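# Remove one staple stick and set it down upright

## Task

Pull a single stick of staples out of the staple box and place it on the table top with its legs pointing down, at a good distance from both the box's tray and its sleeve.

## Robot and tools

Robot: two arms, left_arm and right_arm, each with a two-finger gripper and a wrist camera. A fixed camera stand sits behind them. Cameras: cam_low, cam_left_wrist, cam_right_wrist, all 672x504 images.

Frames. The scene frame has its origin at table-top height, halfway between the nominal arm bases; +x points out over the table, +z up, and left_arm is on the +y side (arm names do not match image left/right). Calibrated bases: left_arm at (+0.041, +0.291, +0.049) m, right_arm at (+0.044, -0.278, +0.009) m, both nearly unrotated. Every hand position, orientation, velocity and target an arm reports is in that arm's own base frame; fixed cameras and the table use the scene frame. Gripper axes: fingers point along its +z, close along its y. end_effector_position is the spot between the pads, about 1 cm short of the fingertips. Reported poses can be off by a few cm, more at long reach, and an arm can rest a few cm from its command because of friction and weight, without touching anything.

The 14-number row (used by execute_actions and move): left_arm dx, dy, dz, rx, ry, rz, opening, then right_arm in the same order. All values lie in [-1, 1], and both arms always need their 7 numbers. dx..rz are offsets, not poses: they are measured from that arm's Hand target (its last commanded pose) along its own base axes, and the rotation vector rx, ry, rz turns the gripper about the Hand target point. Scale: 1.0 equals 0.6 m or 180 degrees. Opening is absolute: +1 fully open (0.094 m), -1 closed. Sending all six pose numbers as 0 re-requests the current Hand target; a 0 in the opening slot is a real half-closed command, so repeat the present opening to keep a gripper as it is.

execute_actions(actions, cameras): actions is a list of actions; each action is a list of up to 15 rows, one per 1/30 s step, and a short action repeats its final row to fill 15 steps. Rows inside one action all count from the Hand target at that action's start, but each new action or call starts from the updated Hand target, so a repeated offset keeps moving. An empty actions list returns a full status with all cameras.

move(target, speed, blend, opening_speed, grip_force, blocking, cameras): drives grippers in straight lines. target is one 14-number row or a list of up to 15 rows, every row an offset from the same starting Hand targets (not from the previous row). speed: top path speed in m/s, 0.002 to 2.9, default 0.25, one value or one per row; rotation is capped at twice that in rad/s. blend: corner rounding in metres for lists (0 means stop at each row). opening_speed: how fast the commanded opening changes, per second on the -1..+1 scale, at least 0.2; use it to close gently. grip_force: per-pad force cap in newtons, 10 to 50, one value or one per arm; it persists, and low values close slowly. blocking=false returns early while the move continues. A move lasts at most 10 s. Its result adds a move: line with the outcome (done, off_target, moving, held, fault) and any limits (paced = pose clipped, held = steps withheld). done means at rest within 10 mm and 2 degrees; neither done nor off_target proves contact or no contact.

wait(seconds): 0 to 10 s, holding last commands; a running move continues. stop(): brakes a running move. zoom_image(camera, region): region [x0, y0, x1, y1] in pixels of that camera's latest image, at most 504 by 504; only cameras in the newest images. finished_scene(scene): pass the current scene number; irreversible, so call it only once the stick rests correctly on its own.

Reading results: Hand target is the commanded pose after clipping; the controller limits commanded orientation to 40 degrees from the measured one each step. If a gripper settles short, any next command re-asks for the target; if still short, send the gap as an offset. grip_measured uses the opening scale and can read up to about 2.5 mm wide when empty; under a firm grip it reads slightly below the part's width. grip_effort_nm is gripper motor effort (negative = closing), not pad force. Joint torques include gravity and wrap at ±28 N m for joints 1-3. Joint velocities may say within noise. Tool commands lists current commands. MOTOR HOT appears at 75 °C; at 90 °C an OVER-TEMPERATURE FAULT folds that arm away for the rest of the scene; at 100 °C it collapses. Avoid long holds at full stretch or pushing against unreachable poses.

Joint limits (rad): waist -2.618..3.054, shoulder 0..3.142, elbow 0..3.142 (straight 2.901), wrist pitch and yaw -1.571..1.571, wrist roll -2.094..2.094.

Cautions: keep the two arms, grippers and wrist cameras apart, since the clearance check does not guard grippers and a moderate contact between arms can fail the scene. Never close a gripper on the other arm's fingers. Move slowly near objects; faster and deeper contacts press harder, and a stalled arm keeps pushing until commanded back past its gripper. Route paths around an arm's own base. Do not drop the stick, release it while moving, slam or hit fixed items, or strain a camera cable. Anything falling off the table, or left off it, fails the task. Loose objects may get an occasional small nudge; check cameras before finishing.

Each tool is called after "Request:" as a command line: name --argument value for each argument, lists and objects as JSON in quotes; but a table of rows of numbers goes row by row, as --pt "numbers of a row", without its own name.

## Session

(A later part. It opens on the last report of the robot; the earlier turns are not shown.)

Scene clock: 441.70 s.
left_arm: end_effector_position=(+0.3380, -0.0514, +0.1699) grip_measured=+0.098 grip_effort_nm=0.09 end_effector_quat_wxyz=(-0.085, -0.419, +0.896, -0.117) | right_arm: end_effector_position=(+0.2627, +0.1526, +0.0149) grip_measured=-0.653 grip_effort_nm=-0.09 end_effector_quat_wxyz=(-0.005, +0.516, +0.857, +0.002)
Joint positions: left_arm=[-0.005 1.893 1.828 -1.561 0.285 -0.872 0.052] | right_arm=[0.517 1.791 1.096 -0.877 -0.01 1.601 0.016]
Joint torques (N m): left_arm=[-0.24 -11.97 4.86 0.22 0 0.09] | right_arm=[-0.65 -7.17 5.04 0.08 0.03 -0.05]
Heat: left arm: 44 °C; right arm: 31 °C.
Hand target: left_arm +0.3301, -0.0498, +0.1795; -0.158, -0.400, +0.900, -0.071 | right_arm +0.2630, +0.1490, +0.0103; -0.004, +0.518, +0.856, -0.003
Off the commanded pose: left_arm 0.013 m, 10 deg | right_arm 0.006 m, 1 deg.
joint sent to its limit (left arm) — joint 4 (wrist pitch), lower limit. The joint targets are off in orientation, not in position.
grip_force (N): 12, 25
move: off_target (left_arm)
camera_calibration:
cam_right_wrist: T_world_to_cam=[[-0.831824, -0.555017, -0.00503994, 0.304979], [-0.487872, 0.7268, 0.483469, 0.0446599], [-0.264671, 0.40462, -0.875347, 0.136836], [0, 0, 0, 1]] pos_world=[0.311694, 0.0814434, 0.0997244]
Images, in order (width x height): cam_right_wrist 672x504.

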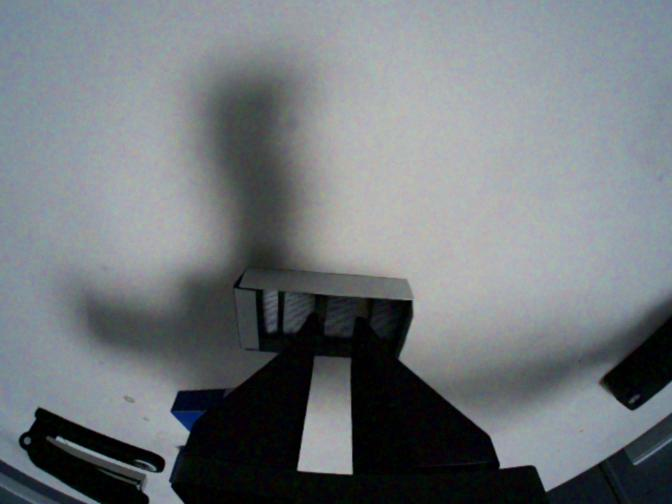

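Request:
move --target '[0,0,0,0,0,0,0.1,-0.0034,-0.0018,0.001,0,0,0,-0.655]' --speed 0.05 --cameras '["cam_right_wrist"]'

Request:
zoom_image --camera "cam_right_wrist" --region '[290, 280, 390, 360]'

Scene clock: 443.27 s.
left_arm: end_effector_position=(+0.3380, -0.0514, +0.1699) grip_measured=+0.098 grip_effort_nm=0.09 end_effector_quat_wxyz=(-0.085, -0.419, +0.896, -0.117) | right_arm: end_effector_position=(+0.2604, +0.1513, +0.0130) grip_measured=-0.653 grip_effort_nm=-0.09 end_effector_quat_wxyz=(-0.006, +0.516, +0.856, -0.001)
Joint positions: left_arm=[-0.005 1.893 1.828 -1.561 0.285 -0.872 0.052] | right_arm=[0.517 1.791 1.088 -0.875 -0.01 1.601 0.016]
Joint torques (N m): left_arm=[-0.25 -11.97 4.86 0.22 0 0.09] | right_arm=[-0.62 -7.86 5 0.06 0.03 -0.05]
Heat: left arm: 44 °C; right arm: 31 °C.
Hand target: left_arm +0.3301, -0.0498, +0.1795; -0.158, -0.400, +0.900, -0.071 | right_arm +0.2610, +0.1479, +0.0109; -0.004, +0.518, +0.856, -0.003
Off the commanded pose: left_arm 0.013 m, 10 deg | right_arm 0.004 m, 0 deg.
joint sent to its limit (left arm) — joint 4 (wrist pitch), lower limit. The joint targets are off in orientation, not in position.
grip_force (N): 12, 25
move: off_target (left_arm)
camera_calibration:
cam_right_wrist: T_world_to_cam=[[-0.831787, -0.555094, 0.00137652, 0.302361], [-0.485234, 0.728304, 0.48386, 0.0445015], [-0.26959, 0.4018, -0.875144, 0.136854], [0, 0, 0, 1]] pos_world=[0.309988, 0.0804402, 0.0978183]
Images, in order (width x height): cam_right_wrist 672x504.

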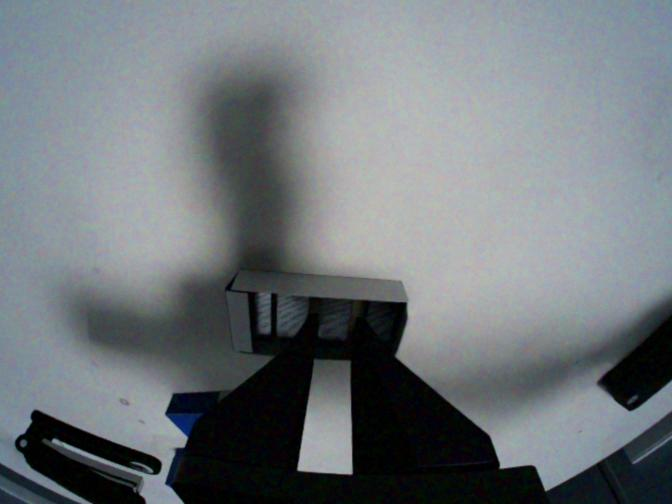

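Scaled by 5.040 from the camera's 672x504 image, which has a finer 960x720 frame.

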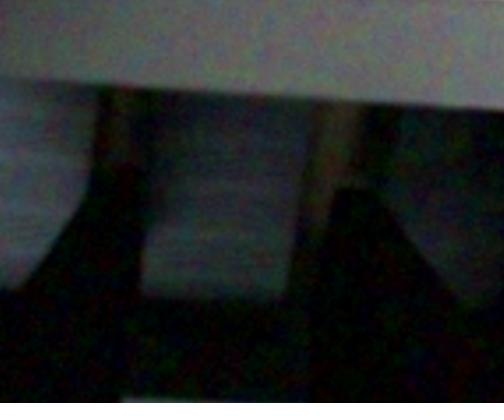

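Request:
move --target '[0,0,0,0,0,0,0.1,0.002,0.001,0.0015,0,0,0,-0.655]' --speed 0.04

Scene clock: 444.43 s.
left_arm: end_effector_position=(+0.3380, -0.0514, +0.1699) grip_measured=+0.098 grip_effort_nm=0.09 end_effector_quat_wxyz=(-0.085, -0.419, +0.896, -0.117) | right_arm: end_effector_position=(+0.2604, +0.1513, +0.0130) grip_measured=-0.653 grip_effort_nm=-0.09 end_effector_quat_wxyz=(-0.006, +0.516, +0.856, -0.001)
Joint positions: left_arm=[-0.005 1.893 1.828 -1.561 0.285 -0.872 0.052] | right_arm=[0.517 1.791 1.088 -0.875 -0.01 1.601 0.016]
Joint torques (N m): left_arm=[-0.24 -11.97 4.86 0.22 0 0.09] | right_arm=[-0.65 -7.64 5.63 0.01 0.04 -0.05]
Heat: left arm: 44 °C; right arm: 31 °C.
Hand target: left_arm +0.3301, -0.0498, +0.1795; -0.158, -0.400, +0.900, -0.071 | right_arm +0.2622, +0.1485, +0.0118; -0.004, +0.518, +0.856, -0.003
Off the commanded pose: left_arm 0.013 m, 10 deg | right_arm 0.003 m, 0 deg.
joint sent to its limit (left arm) — joint 4 (wrist pitch), lower limit. The joint targets are off in orientation, not in position.
grip_force (N): 12, 25
move: off_target (left_arm)

Request:
move --target '[0,0,0,0,0,0,0.1,-0.001,-0.0005,-0.0088,0,0,0,-0.655]' --speed 0.03 --cameras '["cam_right_wrist"]'

Request:
zoom_image --camera "cam_right_wrist" --region '[290, 280, 390, 360]'

Scene clock: 445.60 s.
left_arm: end_effector_position=(+0.3380, -0.0514, +0.1699) grip_measured=+0.098 grip_effort_nm=0.09 end_effector_quat_wxyz=(-0.085, -0.419, +0.896, -0.117) | right_arm: end_effector_position=(+0.2615, +0.1519, +0.0114) grip_measured=-0.653 grip_effort_nm=-0.09 end_effector_quat_wxyz=(-0.004, +0.516, +0.857, +0.003)
Joint positions: left_arm=[-0.005 1.893 1.828 -1.561 0.285 -0.872 0.052] | right_arm=[0.517 1.791 1.081 -0.86 -0.01 1.601 0.016]
Joint torques (N m): left_arm=[-0.24 -11.97 4.88 0.22 0 0.09] | right_arm=[-0.64 -7.05 5 0.09 0.03 -0.05]
Heat: left arm: 44 °C; right arm: 31 °C.
Hand target: left_arm +0.3301, -0.0498, +0.1795; -0.158, -0.400, +0.900, -0.071 | right_arm +0.2616, +0.1482, +0.0065; -0.004, +0.518, +0.856, -0.003
Off the commanded pose: left_arm 0.013 m, 10 deg | right_arm 0.006 m, 1 deg.
joint sent to its limit (left arm) — joint 4 (wrist pitch), lower limit. The joint targets are off in orientation, not in position.
grip_force (N): 12, 25
move: off_target (left_arm)
camera_calibration:
cam_right_wrist: T_world_to_cam=[[-0.831783, -0.555063, -0.00657056, 0.303715], [-0.488539, 0.726371, 0.483441, 0.0464706], [-0.263567, 0.405327, -0.875353, 0.133428], [0, 0, 0, 1]] pos_world=[0.310495, 0.0807441, 0.0963261]
Images, in order (width x height): cam_right_wrist 672x504.

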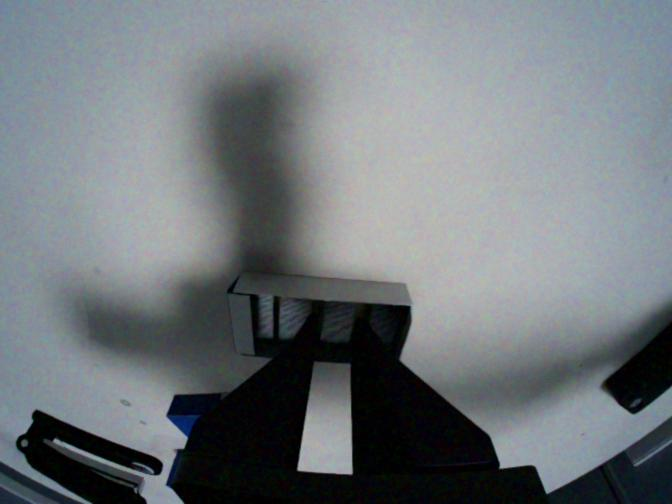

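Scaled by 5.040 from the camera's 672x504 image, which has a finer 960x720 frame.

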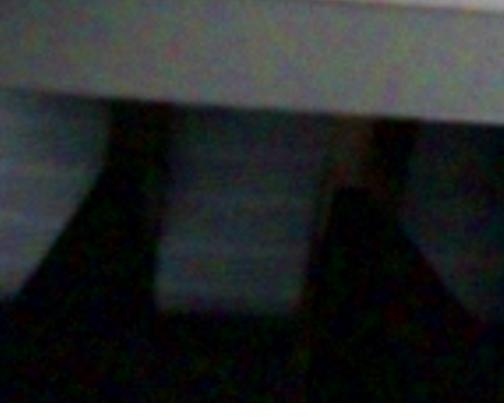

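Request:
move --target '[0,0,0,0,0,0,0.1,-0.0003,-0.0002,-0.006,0,0,0,-0.655]' --speed 0.03 --cameras '["cam_right_wrist"]'

Request:
zoom_image --camera "cam_right_wrist" --region '[290, 280, 390, 360]'

Scene clock: 446.80 s.
left_arm: end_effector_position=(+0.3380, -0.0514, +0.1699) grip_measured=+0.098 grip_effort_nm=0.09 end_effector_quat_wxyz=(-0.085, -0.419, +0.896, -0.117) | right_arm: end_effector_position=(+0.2612, +0.1518, +0.0075) grip_measured=-0.653 grip_effort_nm=-0.09 end_effector_quat_wxyz=(-0.005, +0.516, +0.857, +0.002)
Joint positions: left_arm=[-0.005 1.893 1.828 -1.561 0.285 -0.872 0.052] | right_arm=[0.517 1.798 1.072 -0.846 -0.01 1.601 0.016]
Joint torques (N m): left_arm=[-0.24 -11.96 4.88 0.22 0 0.09] | right_arm=[-0.64 -7.12 4.97 0.1 0.04 -0.05]
Heat: left arm: 44 °C; right arm: 31 °C.
Hand target: left_arm +0.3301, -0.0498, +0.1795; -0.158, -0.400, +0.900, -0.071 | right_arm +0.2614, +0.1481, +0.0029; -0.004, +0.518, +0.856, -0.003
Off the commanded pose: left_arm 0.013 m, 10 deg | right_arm 0.006 m, 1 deg.
joint sent to its limit (left arm) — joint 4 (wrist pitch), lower limit. The joint targets are off in orientation, not in position.
grip_force (N): 12, 25
move: off_target (left_arm)
camera_calibration:
cam_right_wrist: T_world_to_cam=[[-0.831813, -0.555029, -0.00546271, 0.303371], [-0.488053, 0.72668, 0.483467, 0.0481536], [-0.264369, 0.404821, -0.875345, 0.13029], [0, 0, 0, 1]] pos_world=[0.310294, 0.0806436, 0.0924248]
Images, in order (width x height): cam_right_wrist 672x504.

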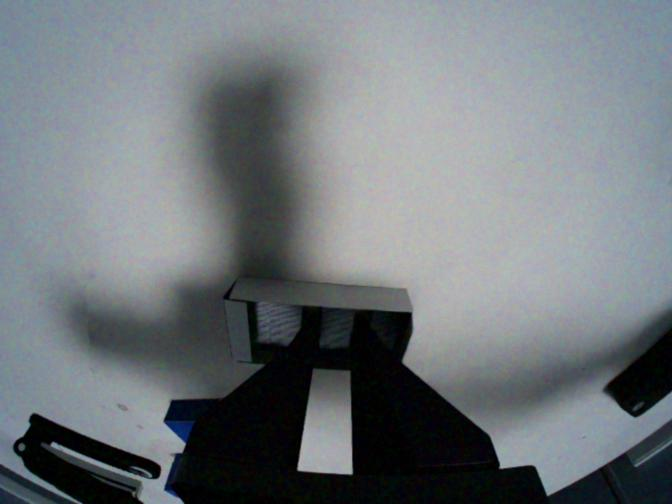

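Scaled by 5.040 from the camera's 672x504 image, which has a finer 960x720 frame.

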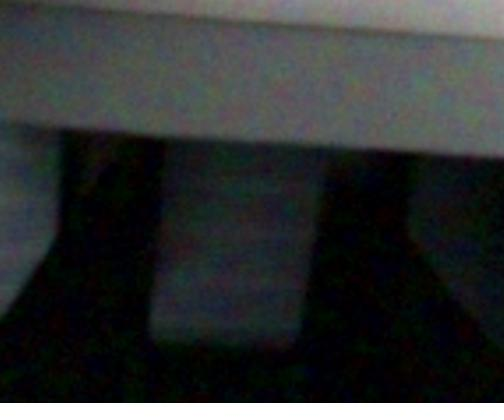

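Request:
move --target '[0,0,0,0,0,0,0.1,0,0,-0.0022,0,0,0,-0.655]' --speed 0.03

Scene clock: 447.77 s.
left_arm: end_effector_position=(+0.3380, -0.0514, +0.1699) grip_measured=+0.098 grip_effort_nm=0.09 end_effector_quat_wxyz=(-0.085, -0.419, +0.896, -0.117) | right_arm: end_effector_position=(+0.2623, +0.1524, +0.0075) grip_measured=-0.653 grip_effort_nm=-0.09 end_effector_quat_wxyz=(-0.004, +0.516, +0.857, +0.004)
Joint positions: left_arm=[-0.005 1.893 1.828 -1.561 0.285 -0.872 0.052] | right_arm=[0.517 1.798 1.072 -0.841 -0.01 1.601 0.016]
Joint torques (N m): left_arm=[-0.24 -11.97 4.88 0.22 0 0.09] | right_arm=[-0.64 -6.95 4.77 0.1 0.04 -0.05]
Heat: left arm: 44 °C; right arm: 31 °C.
Hand target: left_arm +0.3301, -0.0498, +0.1795; -0.158, -0.400, +0.900, -0.071 | right_arm +0.2614, +0.1481, +0.0016; -0.004, +0.518, +0.856, -0.003
Off the commanded pose: left_arm 0.013 m, 10 deg | right_arm 0.007 m, 1 deg.
joint sent to its limit (left arm) — joint 4 (wrist pitch), lower limit. The joint targets are off in orientation, not in position.
grip_force (N): 12, 25
move: off_target (left_arm)

Request:
move --target '[0,0,0,0,0,0,0.1,0,0,0,0,0,0,-0.77]' --speed 0.03 --opening_speed 0.25 --grip_force '[12, 25]' --cameras '["cam_right_wrist"]'

Request:
zoom_image --camera "cam_right_wrist" --region '[290, 280, 390, 360]'

Scene clock: 448.67 s.
left_arm: end_effector_position=(+0.3380, -0.0514, +0.1699) grip_measured=+0.098 grip_effort_nm=0.09 end_effector_quat_wxyz=(-0.085, -0.419, +0.896, -0.117) | right_arm: end_effector_position=(+0.2624, +0.1524, +0.0075) grip_measured=-0.731 grip_effort_nm=-0.56 end_effector_quat_wxyz=(-0.003, +0.516, +0.857, +0.005)
Joint positions: left_arm=[-0.005 1.893 1.828 -1.561 0.285 -0.872 0.052] | right_arm=[0.517 1.798 1.072 -0.84 -0.01 1.601 0.013]
Joint torques (N m): left_arm=[-0.24 -11.96 4.86 0.22 0 0.08] | right_arm=[-0.62 -6.95 4.75 0.09 0.03 -0.05]
Heat: left arm: 44 °C; right arm: 31 °C.
Hand target: left_arm +0.3301, -0.0498, +0.1795; -0.158, -0.400, +0.900, -0.071 | right_arm +0.2614, +0.1481, +0.0016; -0.004, +0.518, +0.856, -0.003
Off the commanded pose: left_arm 0.013 m, 10 deg | right_arm 0.007 m, 1 deg.
joint sent to its limit (left arm) — joint 4 (wrist pitch), lower limit. The joint targets are off in orientation, not in position.
grip_force (N): 12, 25
move: off_target (left_arm)
camera_calibration:
cam_right_wrist: T_world_to_cam=[[-0.831756, -0.555038, -0.0107676, 0.304654], [-0.490315, 0.725392, 0.483113, 0.0490428], [-0.260335, 0.407111, -0.875492, 0.128891], [0, 0, 0, 1]] pos_world=[0.310998, 0.0810461, 0.0924299]
Images, in order (width x height): cam_right_wrist 672x504.

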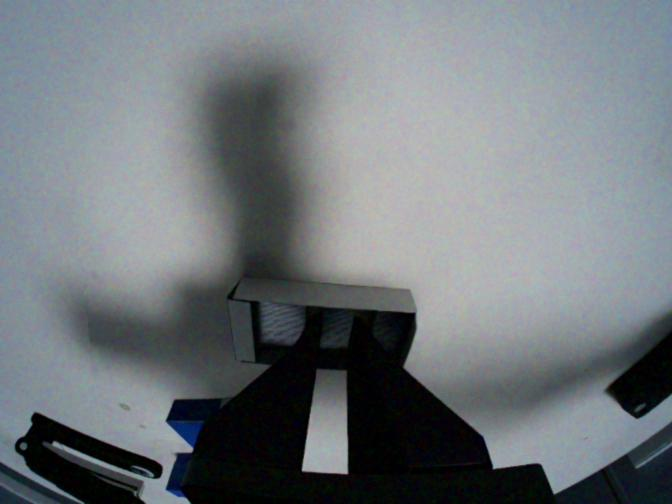

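Scaled by 5.040 from the camera's 672x504 image, which has a finer 960x720 frame.

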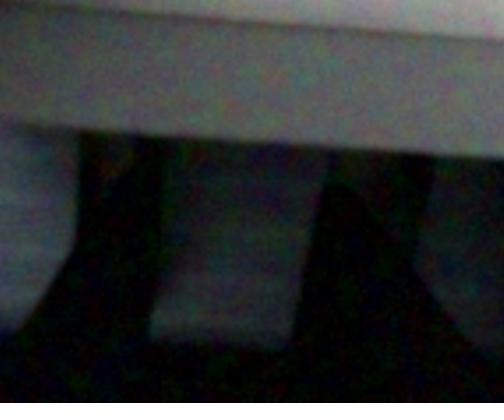

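Request:
move --target '[0,0,0,0,0,0,0.1,0.0159,0.0092,0.0483,0.0157,-0.0276,0,-0.77]' --speed 0.08 --cameras '["cam_right_wrist"]'

Request:
zoom_image --camera "cam_right_wrist" --region '[230, 240, 430, 390]'

Scene clock: 451.43 s.
left_arm: end_effector_position=(+0.3380, -0.0514, +0.1699) grip_measured=+0.098 grip_effort_nm=0.09 end_effector_quat_wxyz=(-0.085, -0.419, +0.896, -0.117) | right_arm: end_effector_position=(+0.2678, +0.1555, +0.0246) grip_measured=-0.731 grip_effort_nm=-0.56 end_effector_quat_wxyz=(+0.011, +0.516, +0.856, +0.031)
Joint positions: left_arm=[-0.005 1.893 1.828 -1.561 0.285 -0.872 0.052] | right_arm=[0.517 1.738 1.072 -0.84 -0.01 1.601 0.013]
Joint torques (N m): left_arm=[-0.24 -11.97 4.88 0.22 0 0.09] | right_arm=[-0.64 -9.95 5.38 0.15 0.03 -0.04]
Heat: left arm: 44 °C; right arm: 31 °C.
Hand target: left_arm +0.3301, -0.0498, +0.1795; -0.158, -0.400, +0.900, -0.071 | right_arm +0.2709, +0.1536, +0.0306; +0.020, +0.517, +0.855, +0.040
Off the commanded pose: left_arm 0.013 m, 10 deg | right_arm 0.007 m, 2 deg.
joint sent to its limit (left arm) — joint 4 (wrist pitch), lower limit. The joint targets are off in orientation, not in position.
grip_force (N): 12, 25
move: off_target (left_arm)
camera_calibration:
cam_right_wrist: T_world_to_cam=[[-0.829628, -0.55385, -0.0704886, 0.311719], [-0.515376, 0.711136, 0.478198, 0.0502595], [-0.214723, 0.433054, -0.875419, 0.127767], [0, 0, 0, 1]] pos_world=[0.311947, 0.081574, 0.109788]
Images, in order (width x height): cam_right_wrist 672x504.

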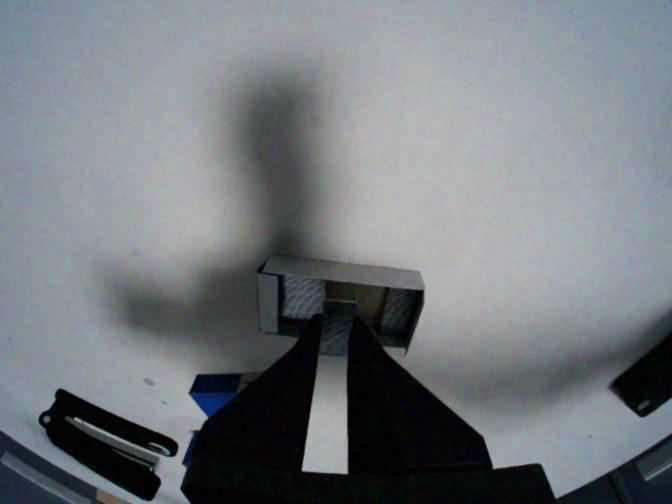

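Scaled by 2.520 from the camera's 672x504 image, which has a finer 960x720 frame.

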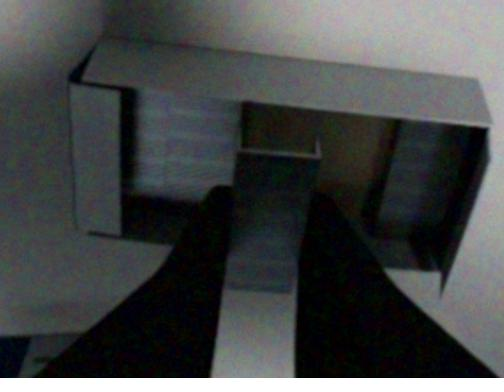

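Request:
move --pt "0 0 0 0 0 0 0.1 0 0 0.0907 -0.0157 0.0276 0 -0.77" --pt "0 0 0 0 0 0 0.1 0.0902 -0.231 0.0907 -0.0157 0.0276 0 -0.77" --speed '[0.12, 0.25]' --blend '[0.02, 0]' --cameras '["cam_right_wrist", "cam_low"]'

Request:
zoom_image --camera "cam_right_wrist" --region '[280, 280, 400, 400]'

Scene clock: 454.20 s.
left_arm: end_effector_position=(+0.3380, -0.0514, +0.1699) grip_measured=+0.098 grip_effort_nm=0.09 end_effector_quat_wxyz=(-0.085, -0.419, +0.896, -0.117) | right_arm: end_effector_position=(+0.3202, +0.0154, +0.0812) grip_measured=-0.731 grip_effort_nm=-0.56 end_effector_quat_wxyz=(-0.009, +0.522, +0.853, -0.001)
Joint positions: left_arm=[-0.005 1.893 1.828 -1.561 0.285 -0.872 0.052] | right_arm=[0.041 1.786 1.368 -1.168 -0.007 1.138 0.013]
Joint torques (N m): left_arm=[-0.25 -11.97 4.88 0.22 0 0.09] | right_arm=[0.28 -7.58 8.5 -0.12 0.05 -0.07]
Heat: left arm: 44 °C; right arm: 31 °C.
Hand target: left_arm +0.3301, -0.0498, +0.1795; -0.158, -0.400, +0.900, -0.071 | right_arm +0.3250, +0.0151, +0.0850; -0.004, +0.518, +0.856, -0.003
Off the commanded pose: left_arm 0.013 m, 10 deg | right_arm 0.006 m, 1 deg.
joint sent to its limit (left arm) — joint 4 (wrist pitch), lower limit. The joint targets are off in orientation, not in position.
grip_force (N): 12, 25
move: off_target (left_arm)
camera_calibration:
cam_right_wrist: T_world_to_cam=[[-0.838709, -0.544563, 0.00417827, 0.278347], [-0.473966, 0.733714, 0.486847, 0.135588], [-0.268185, 0.406343, -0.873477, 0.266634], [0, 0, 0, 1]] pos_world=[0.369224, -0.0562498, 0.165725]
Images, in order (width x height): cam_low 672x504, cam_right_wrist 672x504.

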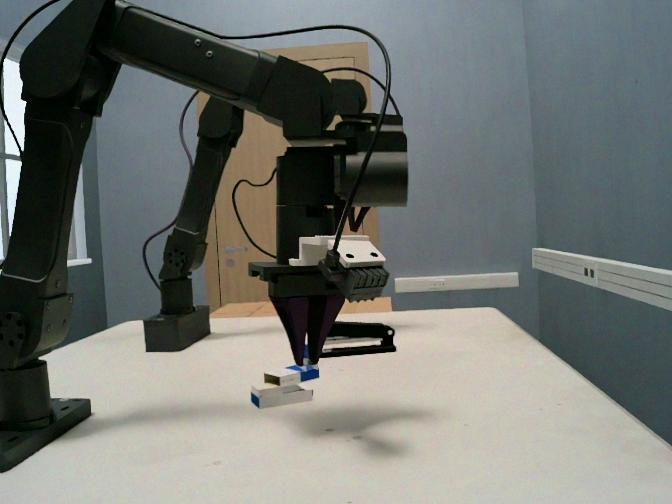

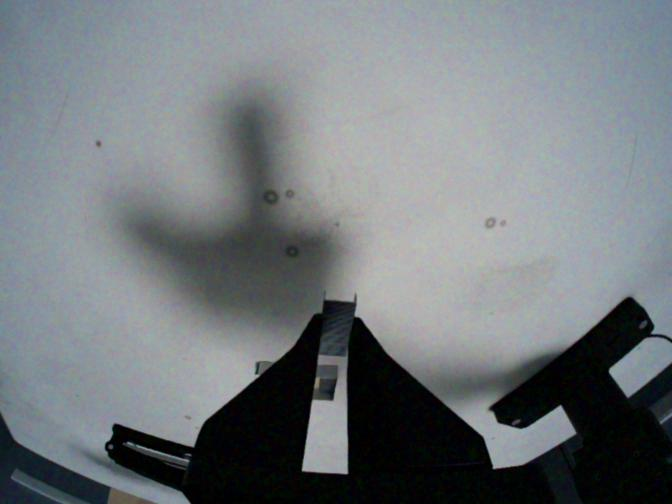

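Scaled by 4.200 from the camera's 672x504 image, which has a finer 960x720 frame.

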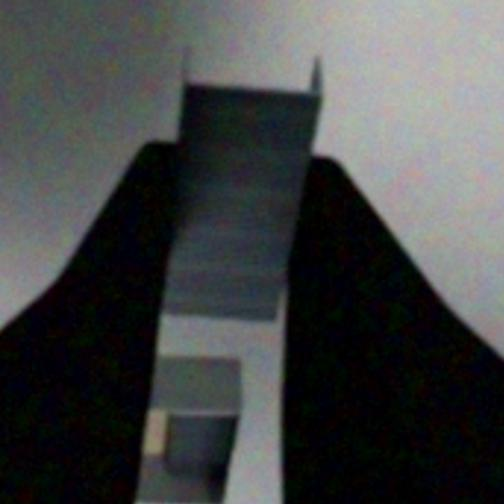

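Request:
move --pt "0 0 0 0 0 0 0.1 0 0 -0.0833 0 0 0 -0.77" --pt "0 0 0 0 0 0 0.1 0 0 -0.1217 0 0 0 -0.77" --speed '[0.15, 0.06]' --blend '[0.01, 0]' --cameras '["cam_low", "cam_right_wrist"]'

Request:
zoom_image --camera "cam_low" --region '[240, 330, 400, 450]'

Scene clock: 455.87 s.
left_arm: end_effector_position=(+0.3380, -0.0514, +0.1699) grip_measured=+0.098 grip_effort_nm=0.09 end_effector_quat_wxyz=(-0.085, -0.419, +0.896, -0.117) | right_arm: end_effector_position=(+0.3247, +0.0155, +0.0160) grip_measured=-0.731 grip_effort_nm=-0.56 end_effector_quat_wxyz=(-0.006, +0.521, +0.853, +0.001)
Joint positions: left_arm=[-0.005 1.893 1.828 -1.561 0.285 -0.872 0.052] | right_arm=[0.041 1.87 1.204 -0.914 -0.007 1.137 0.013]
Joint torques (N m): left_arm=[-0.25 -11.97 4.86 0.22 0 0.09] | right_arm=[0.28 -8.1 5.26 0.08 0.06 -0.07]
Heat: left arm: 44 °C; right arm: 31 °C.
Hand target: left_arm +0.3301, -0.0498, +0.1795; -0.158, -0.400, +0.900, -0.071 | right_arm +0.3252, +0.0151, +0.0121; -0.004, +0.518, +0.856, -0.003
Off the commanded pose: left_arm 0.013 m, 10 deg | right_arm 0.004 m, 1 deg.
joint sent to its limit (left arm) — joint 4 (wrist pitch), lower limit. The joint targets are off in orientation, not in position.
grip_force (N): 12, 25
move: off_target (left_arm)
camera_calibration:
cam_right_wrist: T_world_to_cam=[[-0.838313, -0.545188, -0.00135253, 0.28246], [-0.477634, 0.733238, 0.483971, 0.170569], [-0.262864, 0.406365, -0.875083, 0.209112], [0, 0, 0, 1]] pos_world=[0.373228, -0.05605, 0.100822]
Images, in order (width x height): cam_low 672x504, cam_right_wrist 672x504.

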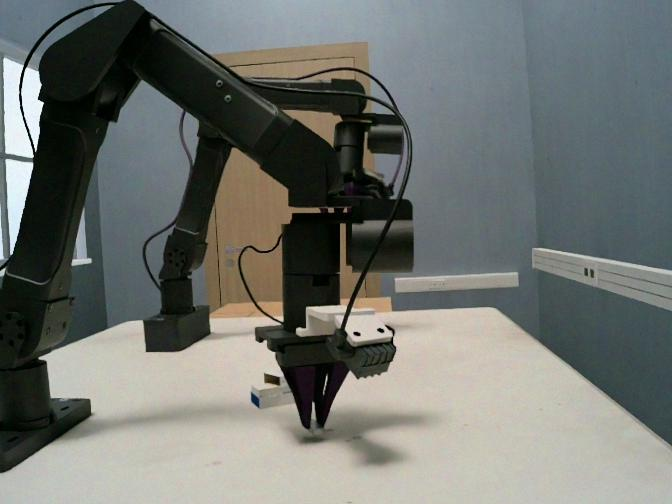

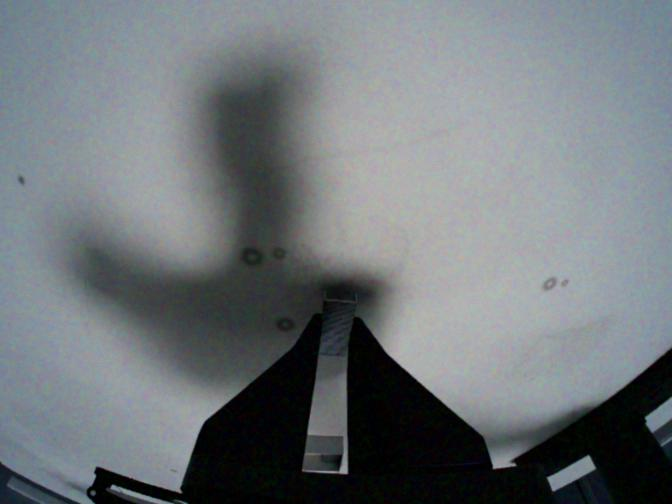

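Scaled by 3.150 from the camera's 672x504 image, which has a finer 960x720 frame.

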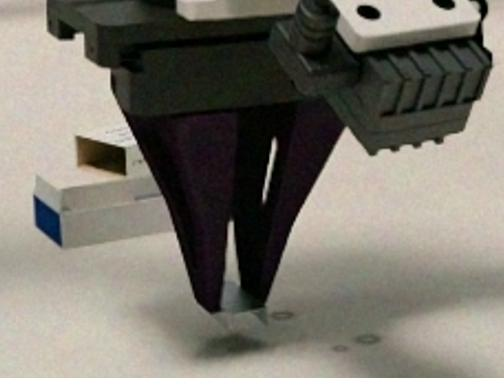

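Request:
move --target '[0,0,0,0,0,0,0.1,0,0,-0.0095,0,0,0,-0.77]' --speed 0.03 --cameras '["cam_low"]'

Request:
zoom_image --camera "cam_low" --region '[280, 390, 370, 450]'

Scene clock: 457.00 s.
left_arm: end_effector_position=(+0.3380, -0.0514, +0.1699) grip_measured=+0.098 grip_effort_nm=0.09 end_effector_quat_wxyz=(-0.085, -0.419, +0.896, -0.117) | right_arm: end_effector_position=(+0.3253, +0.0156, +0.0111) grip_measured=-0.731 grip_effort_nm=-0.56 end_effector_quat_wxyz=(-0.005, +0.521, +0.853, +0.001)
Joint positions: left_arm=[-0.005 1.893 1.828 -1.561 0.285 -0.872 0.052] | right_arm=[0.041 1.878 1.193 -0.892 -0.007 1.137 0.013]
Joint torques (N m): left_arm=[-0.24 -11.97 4.88 0.22 0 0.08] | right_arm=[0.28 -7.98 5.11 0.11 0.06 -0.07]
Heat: left arm: 44 °C; right arm: 31 °C.
Hand target: left_arm +0.3301, -0.0498, +0.1795; -0.158, -0.400, +0.900, -0.071 | right_arm +0.3251, +0.0151, +0.0063; -0.004, +0.518, +0.856, -0.003
Off the commanded pose: left_arm 0.013 m, 10 deg | right_arm 0.005 m, 1 deg.
joint sent to its limit (left arm) — joint 4 (wrist pitch), lower limit. The joint targets are off in orientation, not in position.
grip_force (N): 12, 25
move: off_target (left_arm)
Images, in order (width x height): cam_low 672x504.

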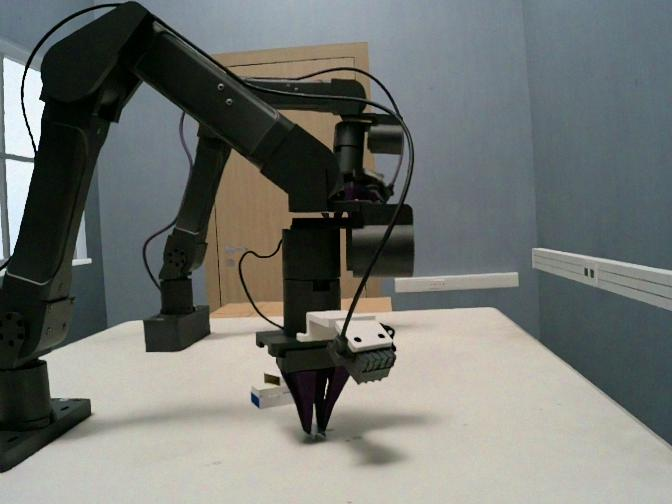

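Scaled by 5.600 from the camera's 672x504 image, which has a finer 960x720 frame.

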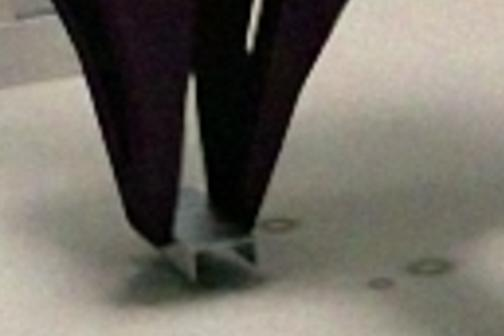

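Request:
move --target '[0,0,0,0,0,0,0.1,0,0,-0.005,0,0,0,-0.77]' --speed 0.02 --cameras '["cam_low"]'

Request:
zoom_image --camera "cam_low" --region '[280, 390, 370, 450]'

Scene clock: 458.03 s.
left_arm: end_effector_position=(+0.3380, -0.0514, +0.1699) grip_measured=+0.098 grip_effort_nm=0.09 end_effector_quat_wxyz=(-0.085, -0.419, +0.896, -0.117) | right_arm: end_effector_position=(+0.3253, +0.0156, +0.0081) grip_measured=-0.731 grip_effort_nm=-0.56 end_effector_quat_wxyz=(-0.005, +0.521, +0.853, +0.001)
Joint positions: left_arm=[-0.005 1.893 1.828 -1.561 0.285 -0.872 0.052] | right_arm=[0.041 1.883 1.186 -0.881 -0.007 1.137 0.013]
Joint torques (N m): left_arm=[-0.25 -11.97 4.88 0.22 0 0.09] | right_arm=[0.27 -7.94 5.08 0.1 0.06 -0.07]
Heat: left arm: 44 °C; right arm: 31 °C.
Hand target: left_arm +0.3301, -0.0498, +0.1795; -0.158, -0.400, +0.900, -0.071 | right_arm +0.3251, +0.0151, +0.0033; -0.004, +0.518, +0.856, -0.003
Off the commanded pose: left_arm 0.013 m, 10 deg | right_arm 0.005 m, 1 deg.
joint sent to its limit (left arm) — joint 4 (wrist pitch), lower limit. The joint targets are off in orientation, not in position.
grip_force (N): 12, 25
move: off_target (left_arm)
Images, in order (width x height): cam_low 672x504.

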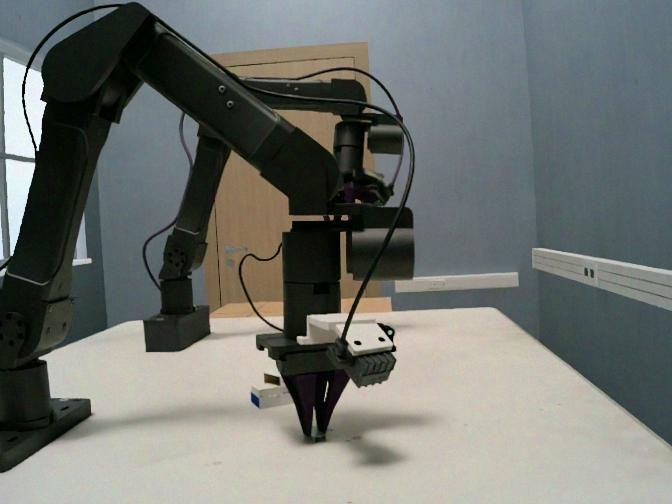

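Scaled by 5.600 from the camera's 672x504 image, which has a finer 960x720 frame.

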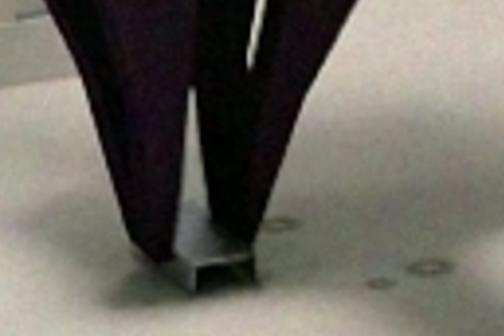

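Request:
move --target '[0,0,0,0,0,0,0.1,0,0,-0.0033,0,0,0,-0.77]' --speed 0.02 --cameras '["cam_low"]'

Request:
zoom_image --camera "cam_low" --region '[280, 390, 370, 450]'

Scene clock: 458.93 s.
left_arm: end_effector_position=(+0.3380, -0.0514, +0.1699) grip_measured=+0.098 grip_effort_nm=0.09 end_effector_quat_wxyz=(-0.085, -0.419, +0.896, -0.117) | right_arm: end_effector_position=(+0.3272, +0.0156, +0.0081) grip_measured=-0.731 grip_effort_nm=-0.56 end_effector_quat_wxyz=(-0.002, +0.521, +0.853, +0.003)
Joint positions: left_arm=[-0.005 1.893 1.828 -1.561 0.285 -0.872 0.052] | right_arm=[0.041 1.883 1.186 -0.873 -0.007 1.137 0.013]
Joint torques (N m): left_arm=[-0.25 -11.97 4.86 0.22 0 0.08] | right_arm=[0.27 -7.71 4.75 0.15 0.06 -0.07]
Heat: left arm: 44 °C; right arm: 31 °C.
Hand target: left_arm +0.3301, -0.0498, +0.1795; -0.158, -0.400, +0.900, -0.071 | right_arm +0.3251, +0.0151, +0.0013; -0.004, +0.518, +0.856, -0.003
Off the commanded pose: left_arm 0.013 m, 10 deg | right_arm 0.007 m, 1 deg.
joint sent to its limit (left arm) — joint 4 (wrist pitch), lower limit. The joint targets are off in orientation, not in position.
grip_force (N): 12, 25
move: off_target (left_arm)
Images, in order (width x height): cam_low 672x504.

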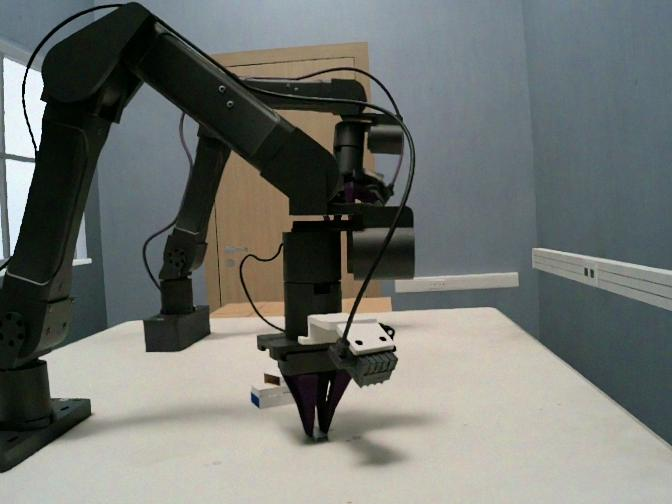

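Scaled by 5.600 from the camera's 672x504 image, which has a finer 960x720 frame.

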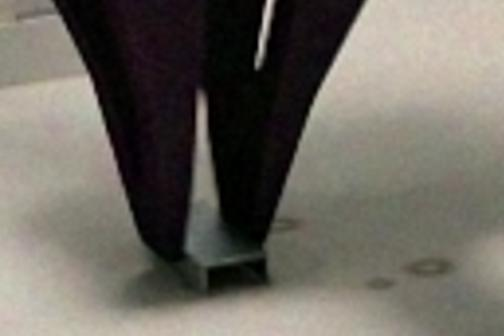

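Request:
move --target '[0,0,0,0,0,0,0.1,-0.0024,0,-0.0055,-0.0002,0.0034,0,-0.77]' --speed 0.02 --cameras '["cam_low"]'

Request:
zoom_image --camera "cam_low" --region '[280, 390, 370, 450]'

Scene clock: 459.93 s.
left_arm: end_effector_position=(+0.3380, -0.0514, +0.1699) grip_measured=+0.098 grip_effort_nm=0.09 end_effector_quat_wxyz=(-0.085, -0.419, +0.896, -0.117) | right_arm: end_effector_position=(+0.3270, +0.0156, +0.0072) grip_measured=-0.731 grip_effort_nm=-0.56 end_effector_quat_wxyz=(-0.003, +0.521, +0.853, +0.003)
Joint positions: left_arm=[-0.005 1.893 1.828 -1.561 0.285 -0.872 0.052] | right_arm=[0.041 1.886 1.186 -0.873 -0.007 1.137 0.013]
Joint torques (N m): left_arm=[-0.24 -11.97 4.86 0.22 0 0.08] | right_arm=[0.31 -7.16 4.66 0.11 0.06 -0.07]
Heat: left arm: 44 °C; right arm: 31 °C.
Hand target: left_arm +0.3301, -0.0498, +0.1795; -0.158, -0.400, +0.900, -0.071 | right_arm +0.3236, +0.0151, -0.0020; -0.009, +0.518, +0.855, -0.006
Off the commanded pose: left_arm 0.013 m, 10 deg | right_arm 0.010 m, 1 deg.
joint sent to its limit (left arm) — joint 4 (wrist pitch), lower limit. The joint targets are off in orientation, not in position.
grip_force (N): 12, 25
move: off_target (left_arm)
Images, in order (width x height): cam_low 672x504.

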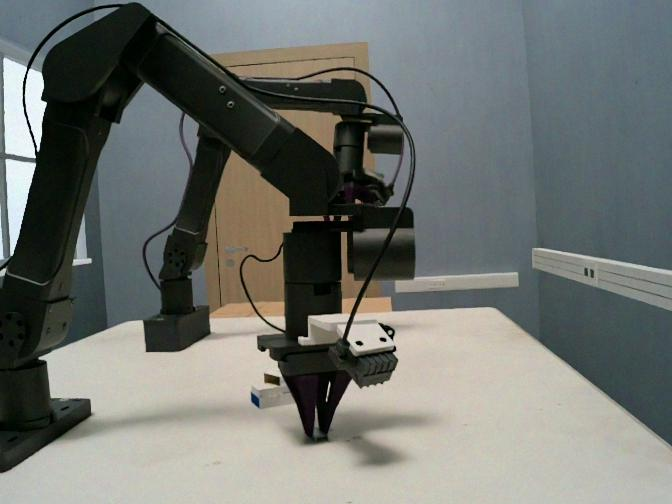

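Scaled by 5.600 from the camera's 672x504 image, which has a finer 960x720 frame.

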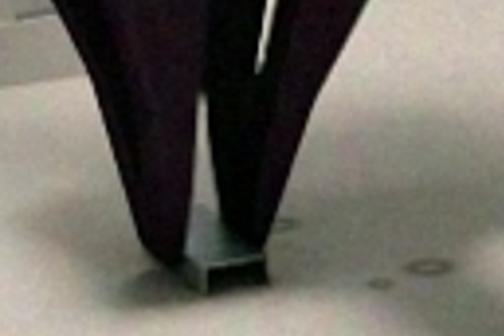

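Request:
move --pt "0 0 0 0 0 0 0.1 0.0024 0 0.0055 0.0002 -0.0034 0 -0.77" --pt "0 0 0 0 0 0 0.1 0.0024 0 0.0056 0.0002 -0.0034 0 -0.35" --speed 0.03 --opening_speed 0.4 --cameras '["cam_low", "cam_right_wrist"]'

Request:
zoom_image --camera "cam_low" --region '[280, 390, 370, 450]'

Scene clock: 462.63 s.
left_arm: end_effector_position=(+0.3380, -0.0514, +0.1699) grip_measured=+0.098 grip_effort_nm=0.09 end_effector_quat_wxyz=(-0.085, -0.419, +0.896, -0.117) | right_arm: end_effector_position=(+0.3260, +0.0156, +0.0064) grip_measured=-0.352 grip_effort_nm=0.11 end_effector_quat_wxyz=(-0.004, +0.521, +0.853, +0.002)
Joint positions: left_arm=[-0.005 1.893 1.828 -1.561 0.285 -0.872 0.052] | right_arm=[0.041 1.886 1.183 -0.872 -0.007 1.137 0.03]
Joint torques (N m): left_arm=[-0.25 -11.97 4.86 0.22 0 0.09] | right_arm=[0.28 -7.99 5.03 0.1 0.06 -0.07]
Heat: left arm: 44 °C; right arm: 31 °C.
Hand target: left_arm +0.3301, -0.0498, +0.1795; -0.158, -0.400, +0.900, -0.071 | right_arm +0.3251, +0.0151, +0.0014; -0.004, +0.518, +0.856, -0.003
Off the commanded pose: left_arm 0.013 m, 10 deg | right_arm 0.005 m, 1 deg.
joint sent to its limit (left arm) — joint 4 (wrist pitch), lower limit. The joint targets are off in orientation, not in position.
grip_force (N): 12, 25
move: off_target (left_arm)
camera_calibration:
cam_right_wrist: T_world_to_cam=[[-0.838314, -0.545155, -0.00597767, 0.283548], [-0.480196, 0.733143, 0.481573, 0.176629], [-0.258149, 0.40658, -0.876386, 0.199551], [0, 0, 0, 1]] pos_world=[0.374033, -0.0560498, 0.0915189]
Images, in order (width x height): cam_low 672x504, cam_right_wrist 672x504.

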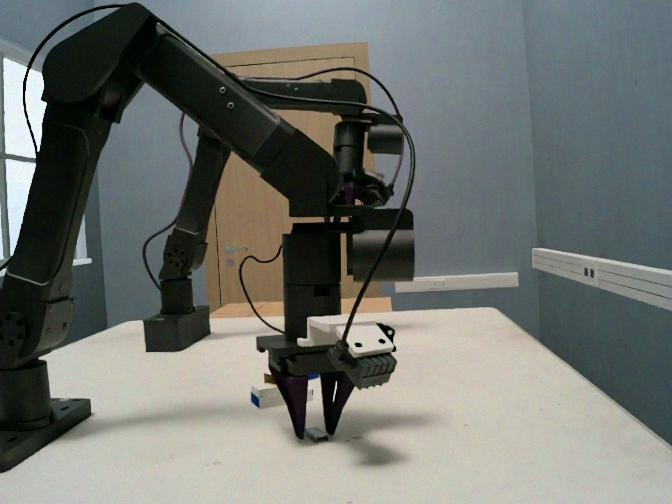

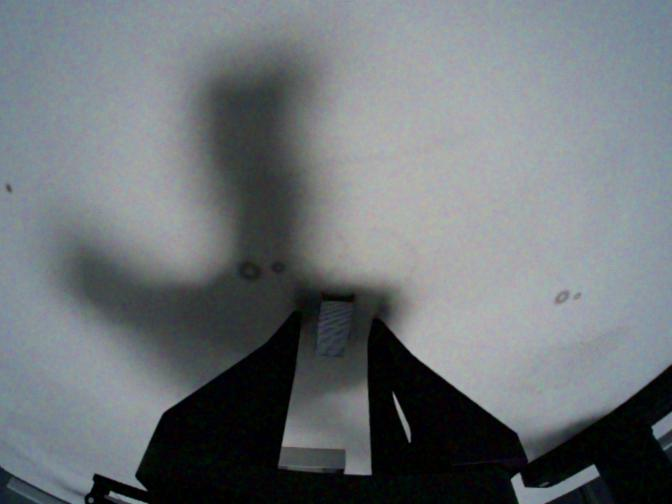

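Scaled by 5.600 from the camera's 672x504 image, which has a finer 960x720 frame.

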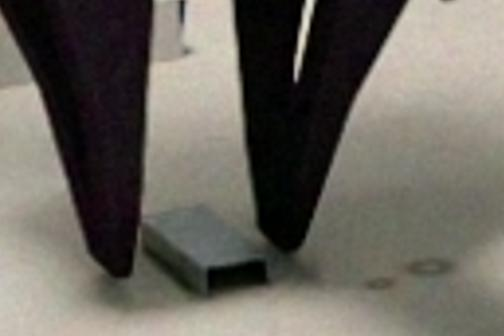

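Request:
move --pt "0 0 0 0 0 0 0.1 0.0183 0 0.0483 0.0013 -0.0317 0 -0.35" --pt "0 0 0 0 0 0 0.1 0.0183 0 0.15 0 0 0 -0.35" --speed '[0.08, 0.2]' --blend '[0.005, 0]' --cameras '["cam_low", "cam_right_wrist"]'

Request:
zoom_image --camera "cam_low" --region '[240, 360, 400, 460]'

Scene clock: 464.77 s.
left_arm: end_effector_position=(+0.3380, -0.0514, +0.1699) grip_measured=+0.098 grip_effort_nm=0.09 end_effector_quat_wxyz=(-0.085, -0.419, +0.896, -0.117) | right_arm: end_effector_position=(+0.3342, +0.0159, +0.0873) grip_measured=-0.352 grip_effort_nm=0.11 end_effector_quat_wxyz=(-0.008, +0.521, +0.854, -0.001)
Joint positions: left_arm=[-0.005 1.893 1.828 -1.561 0.285 -0.872 0.052] | right_arm=[0.041 1.834 1.452 -1.203 -0.007 1.136 0.03]
Joint torques (N m): left_arm=[-0.25 -11.97 4.86 0.22 0 0.09] | right_arm=[0.14 -8.81 7.6 -0.11 0.06 -0.07]
Heat: left arm: 44 °C; right arm: 31 °C.
Hand target: left_arm +0.3301, -0.0498, +0.1795; -0.158, -0.400, +0.900, -0.071 | right_arm +0.3361, +0.0151, +0.0914; -0.004, +0.518, +0.856, -0.003
Off the commanded pose: left_arm 0.013 m, 10 deg | right_arm 0.005 m, 1 deg.
joint sent to its limit (left arm) — joint 4 (wrist pitch), lower limit. The joint targets are off in orientation, not in position.
grip_force (N): 12, 25
move: off_target (left_arm)
camera_calibration:
cam_right_wrist: T_world_to_cam=[[-0.837467, -0.546481, 0.00280555, 0.290092], [-0.476399, 0.732565, 0.486202, 0.139669], [-0.267755, 0.405842, -0.873842, 0.275389], [0, 0, 0, 1]] pos_world=[0.383218, -0.0555512, 0.171925]
Images, in order (width x height): cam_low 672x504, cam_right_wrist 672x504.

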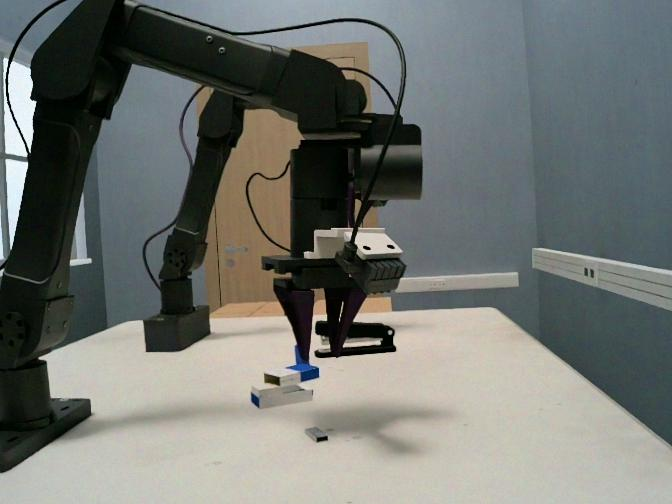

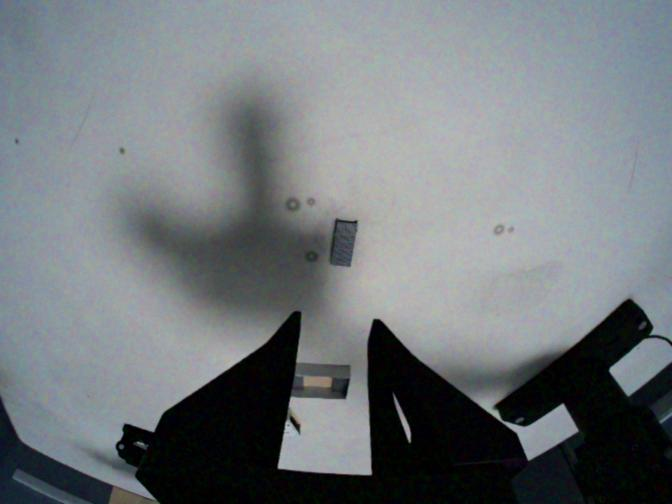

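Scaled by 3.150 from the camera's 672x504 image, which has a finer 960x720 frame.

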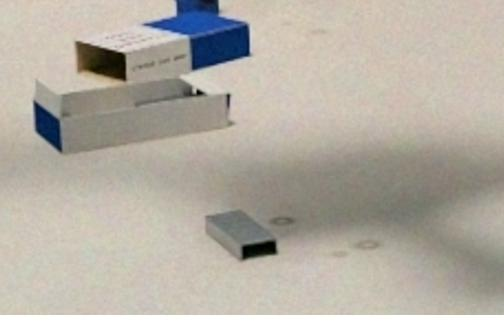

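Request:
finished_scene --scene 2

The scene is finished: the task was done.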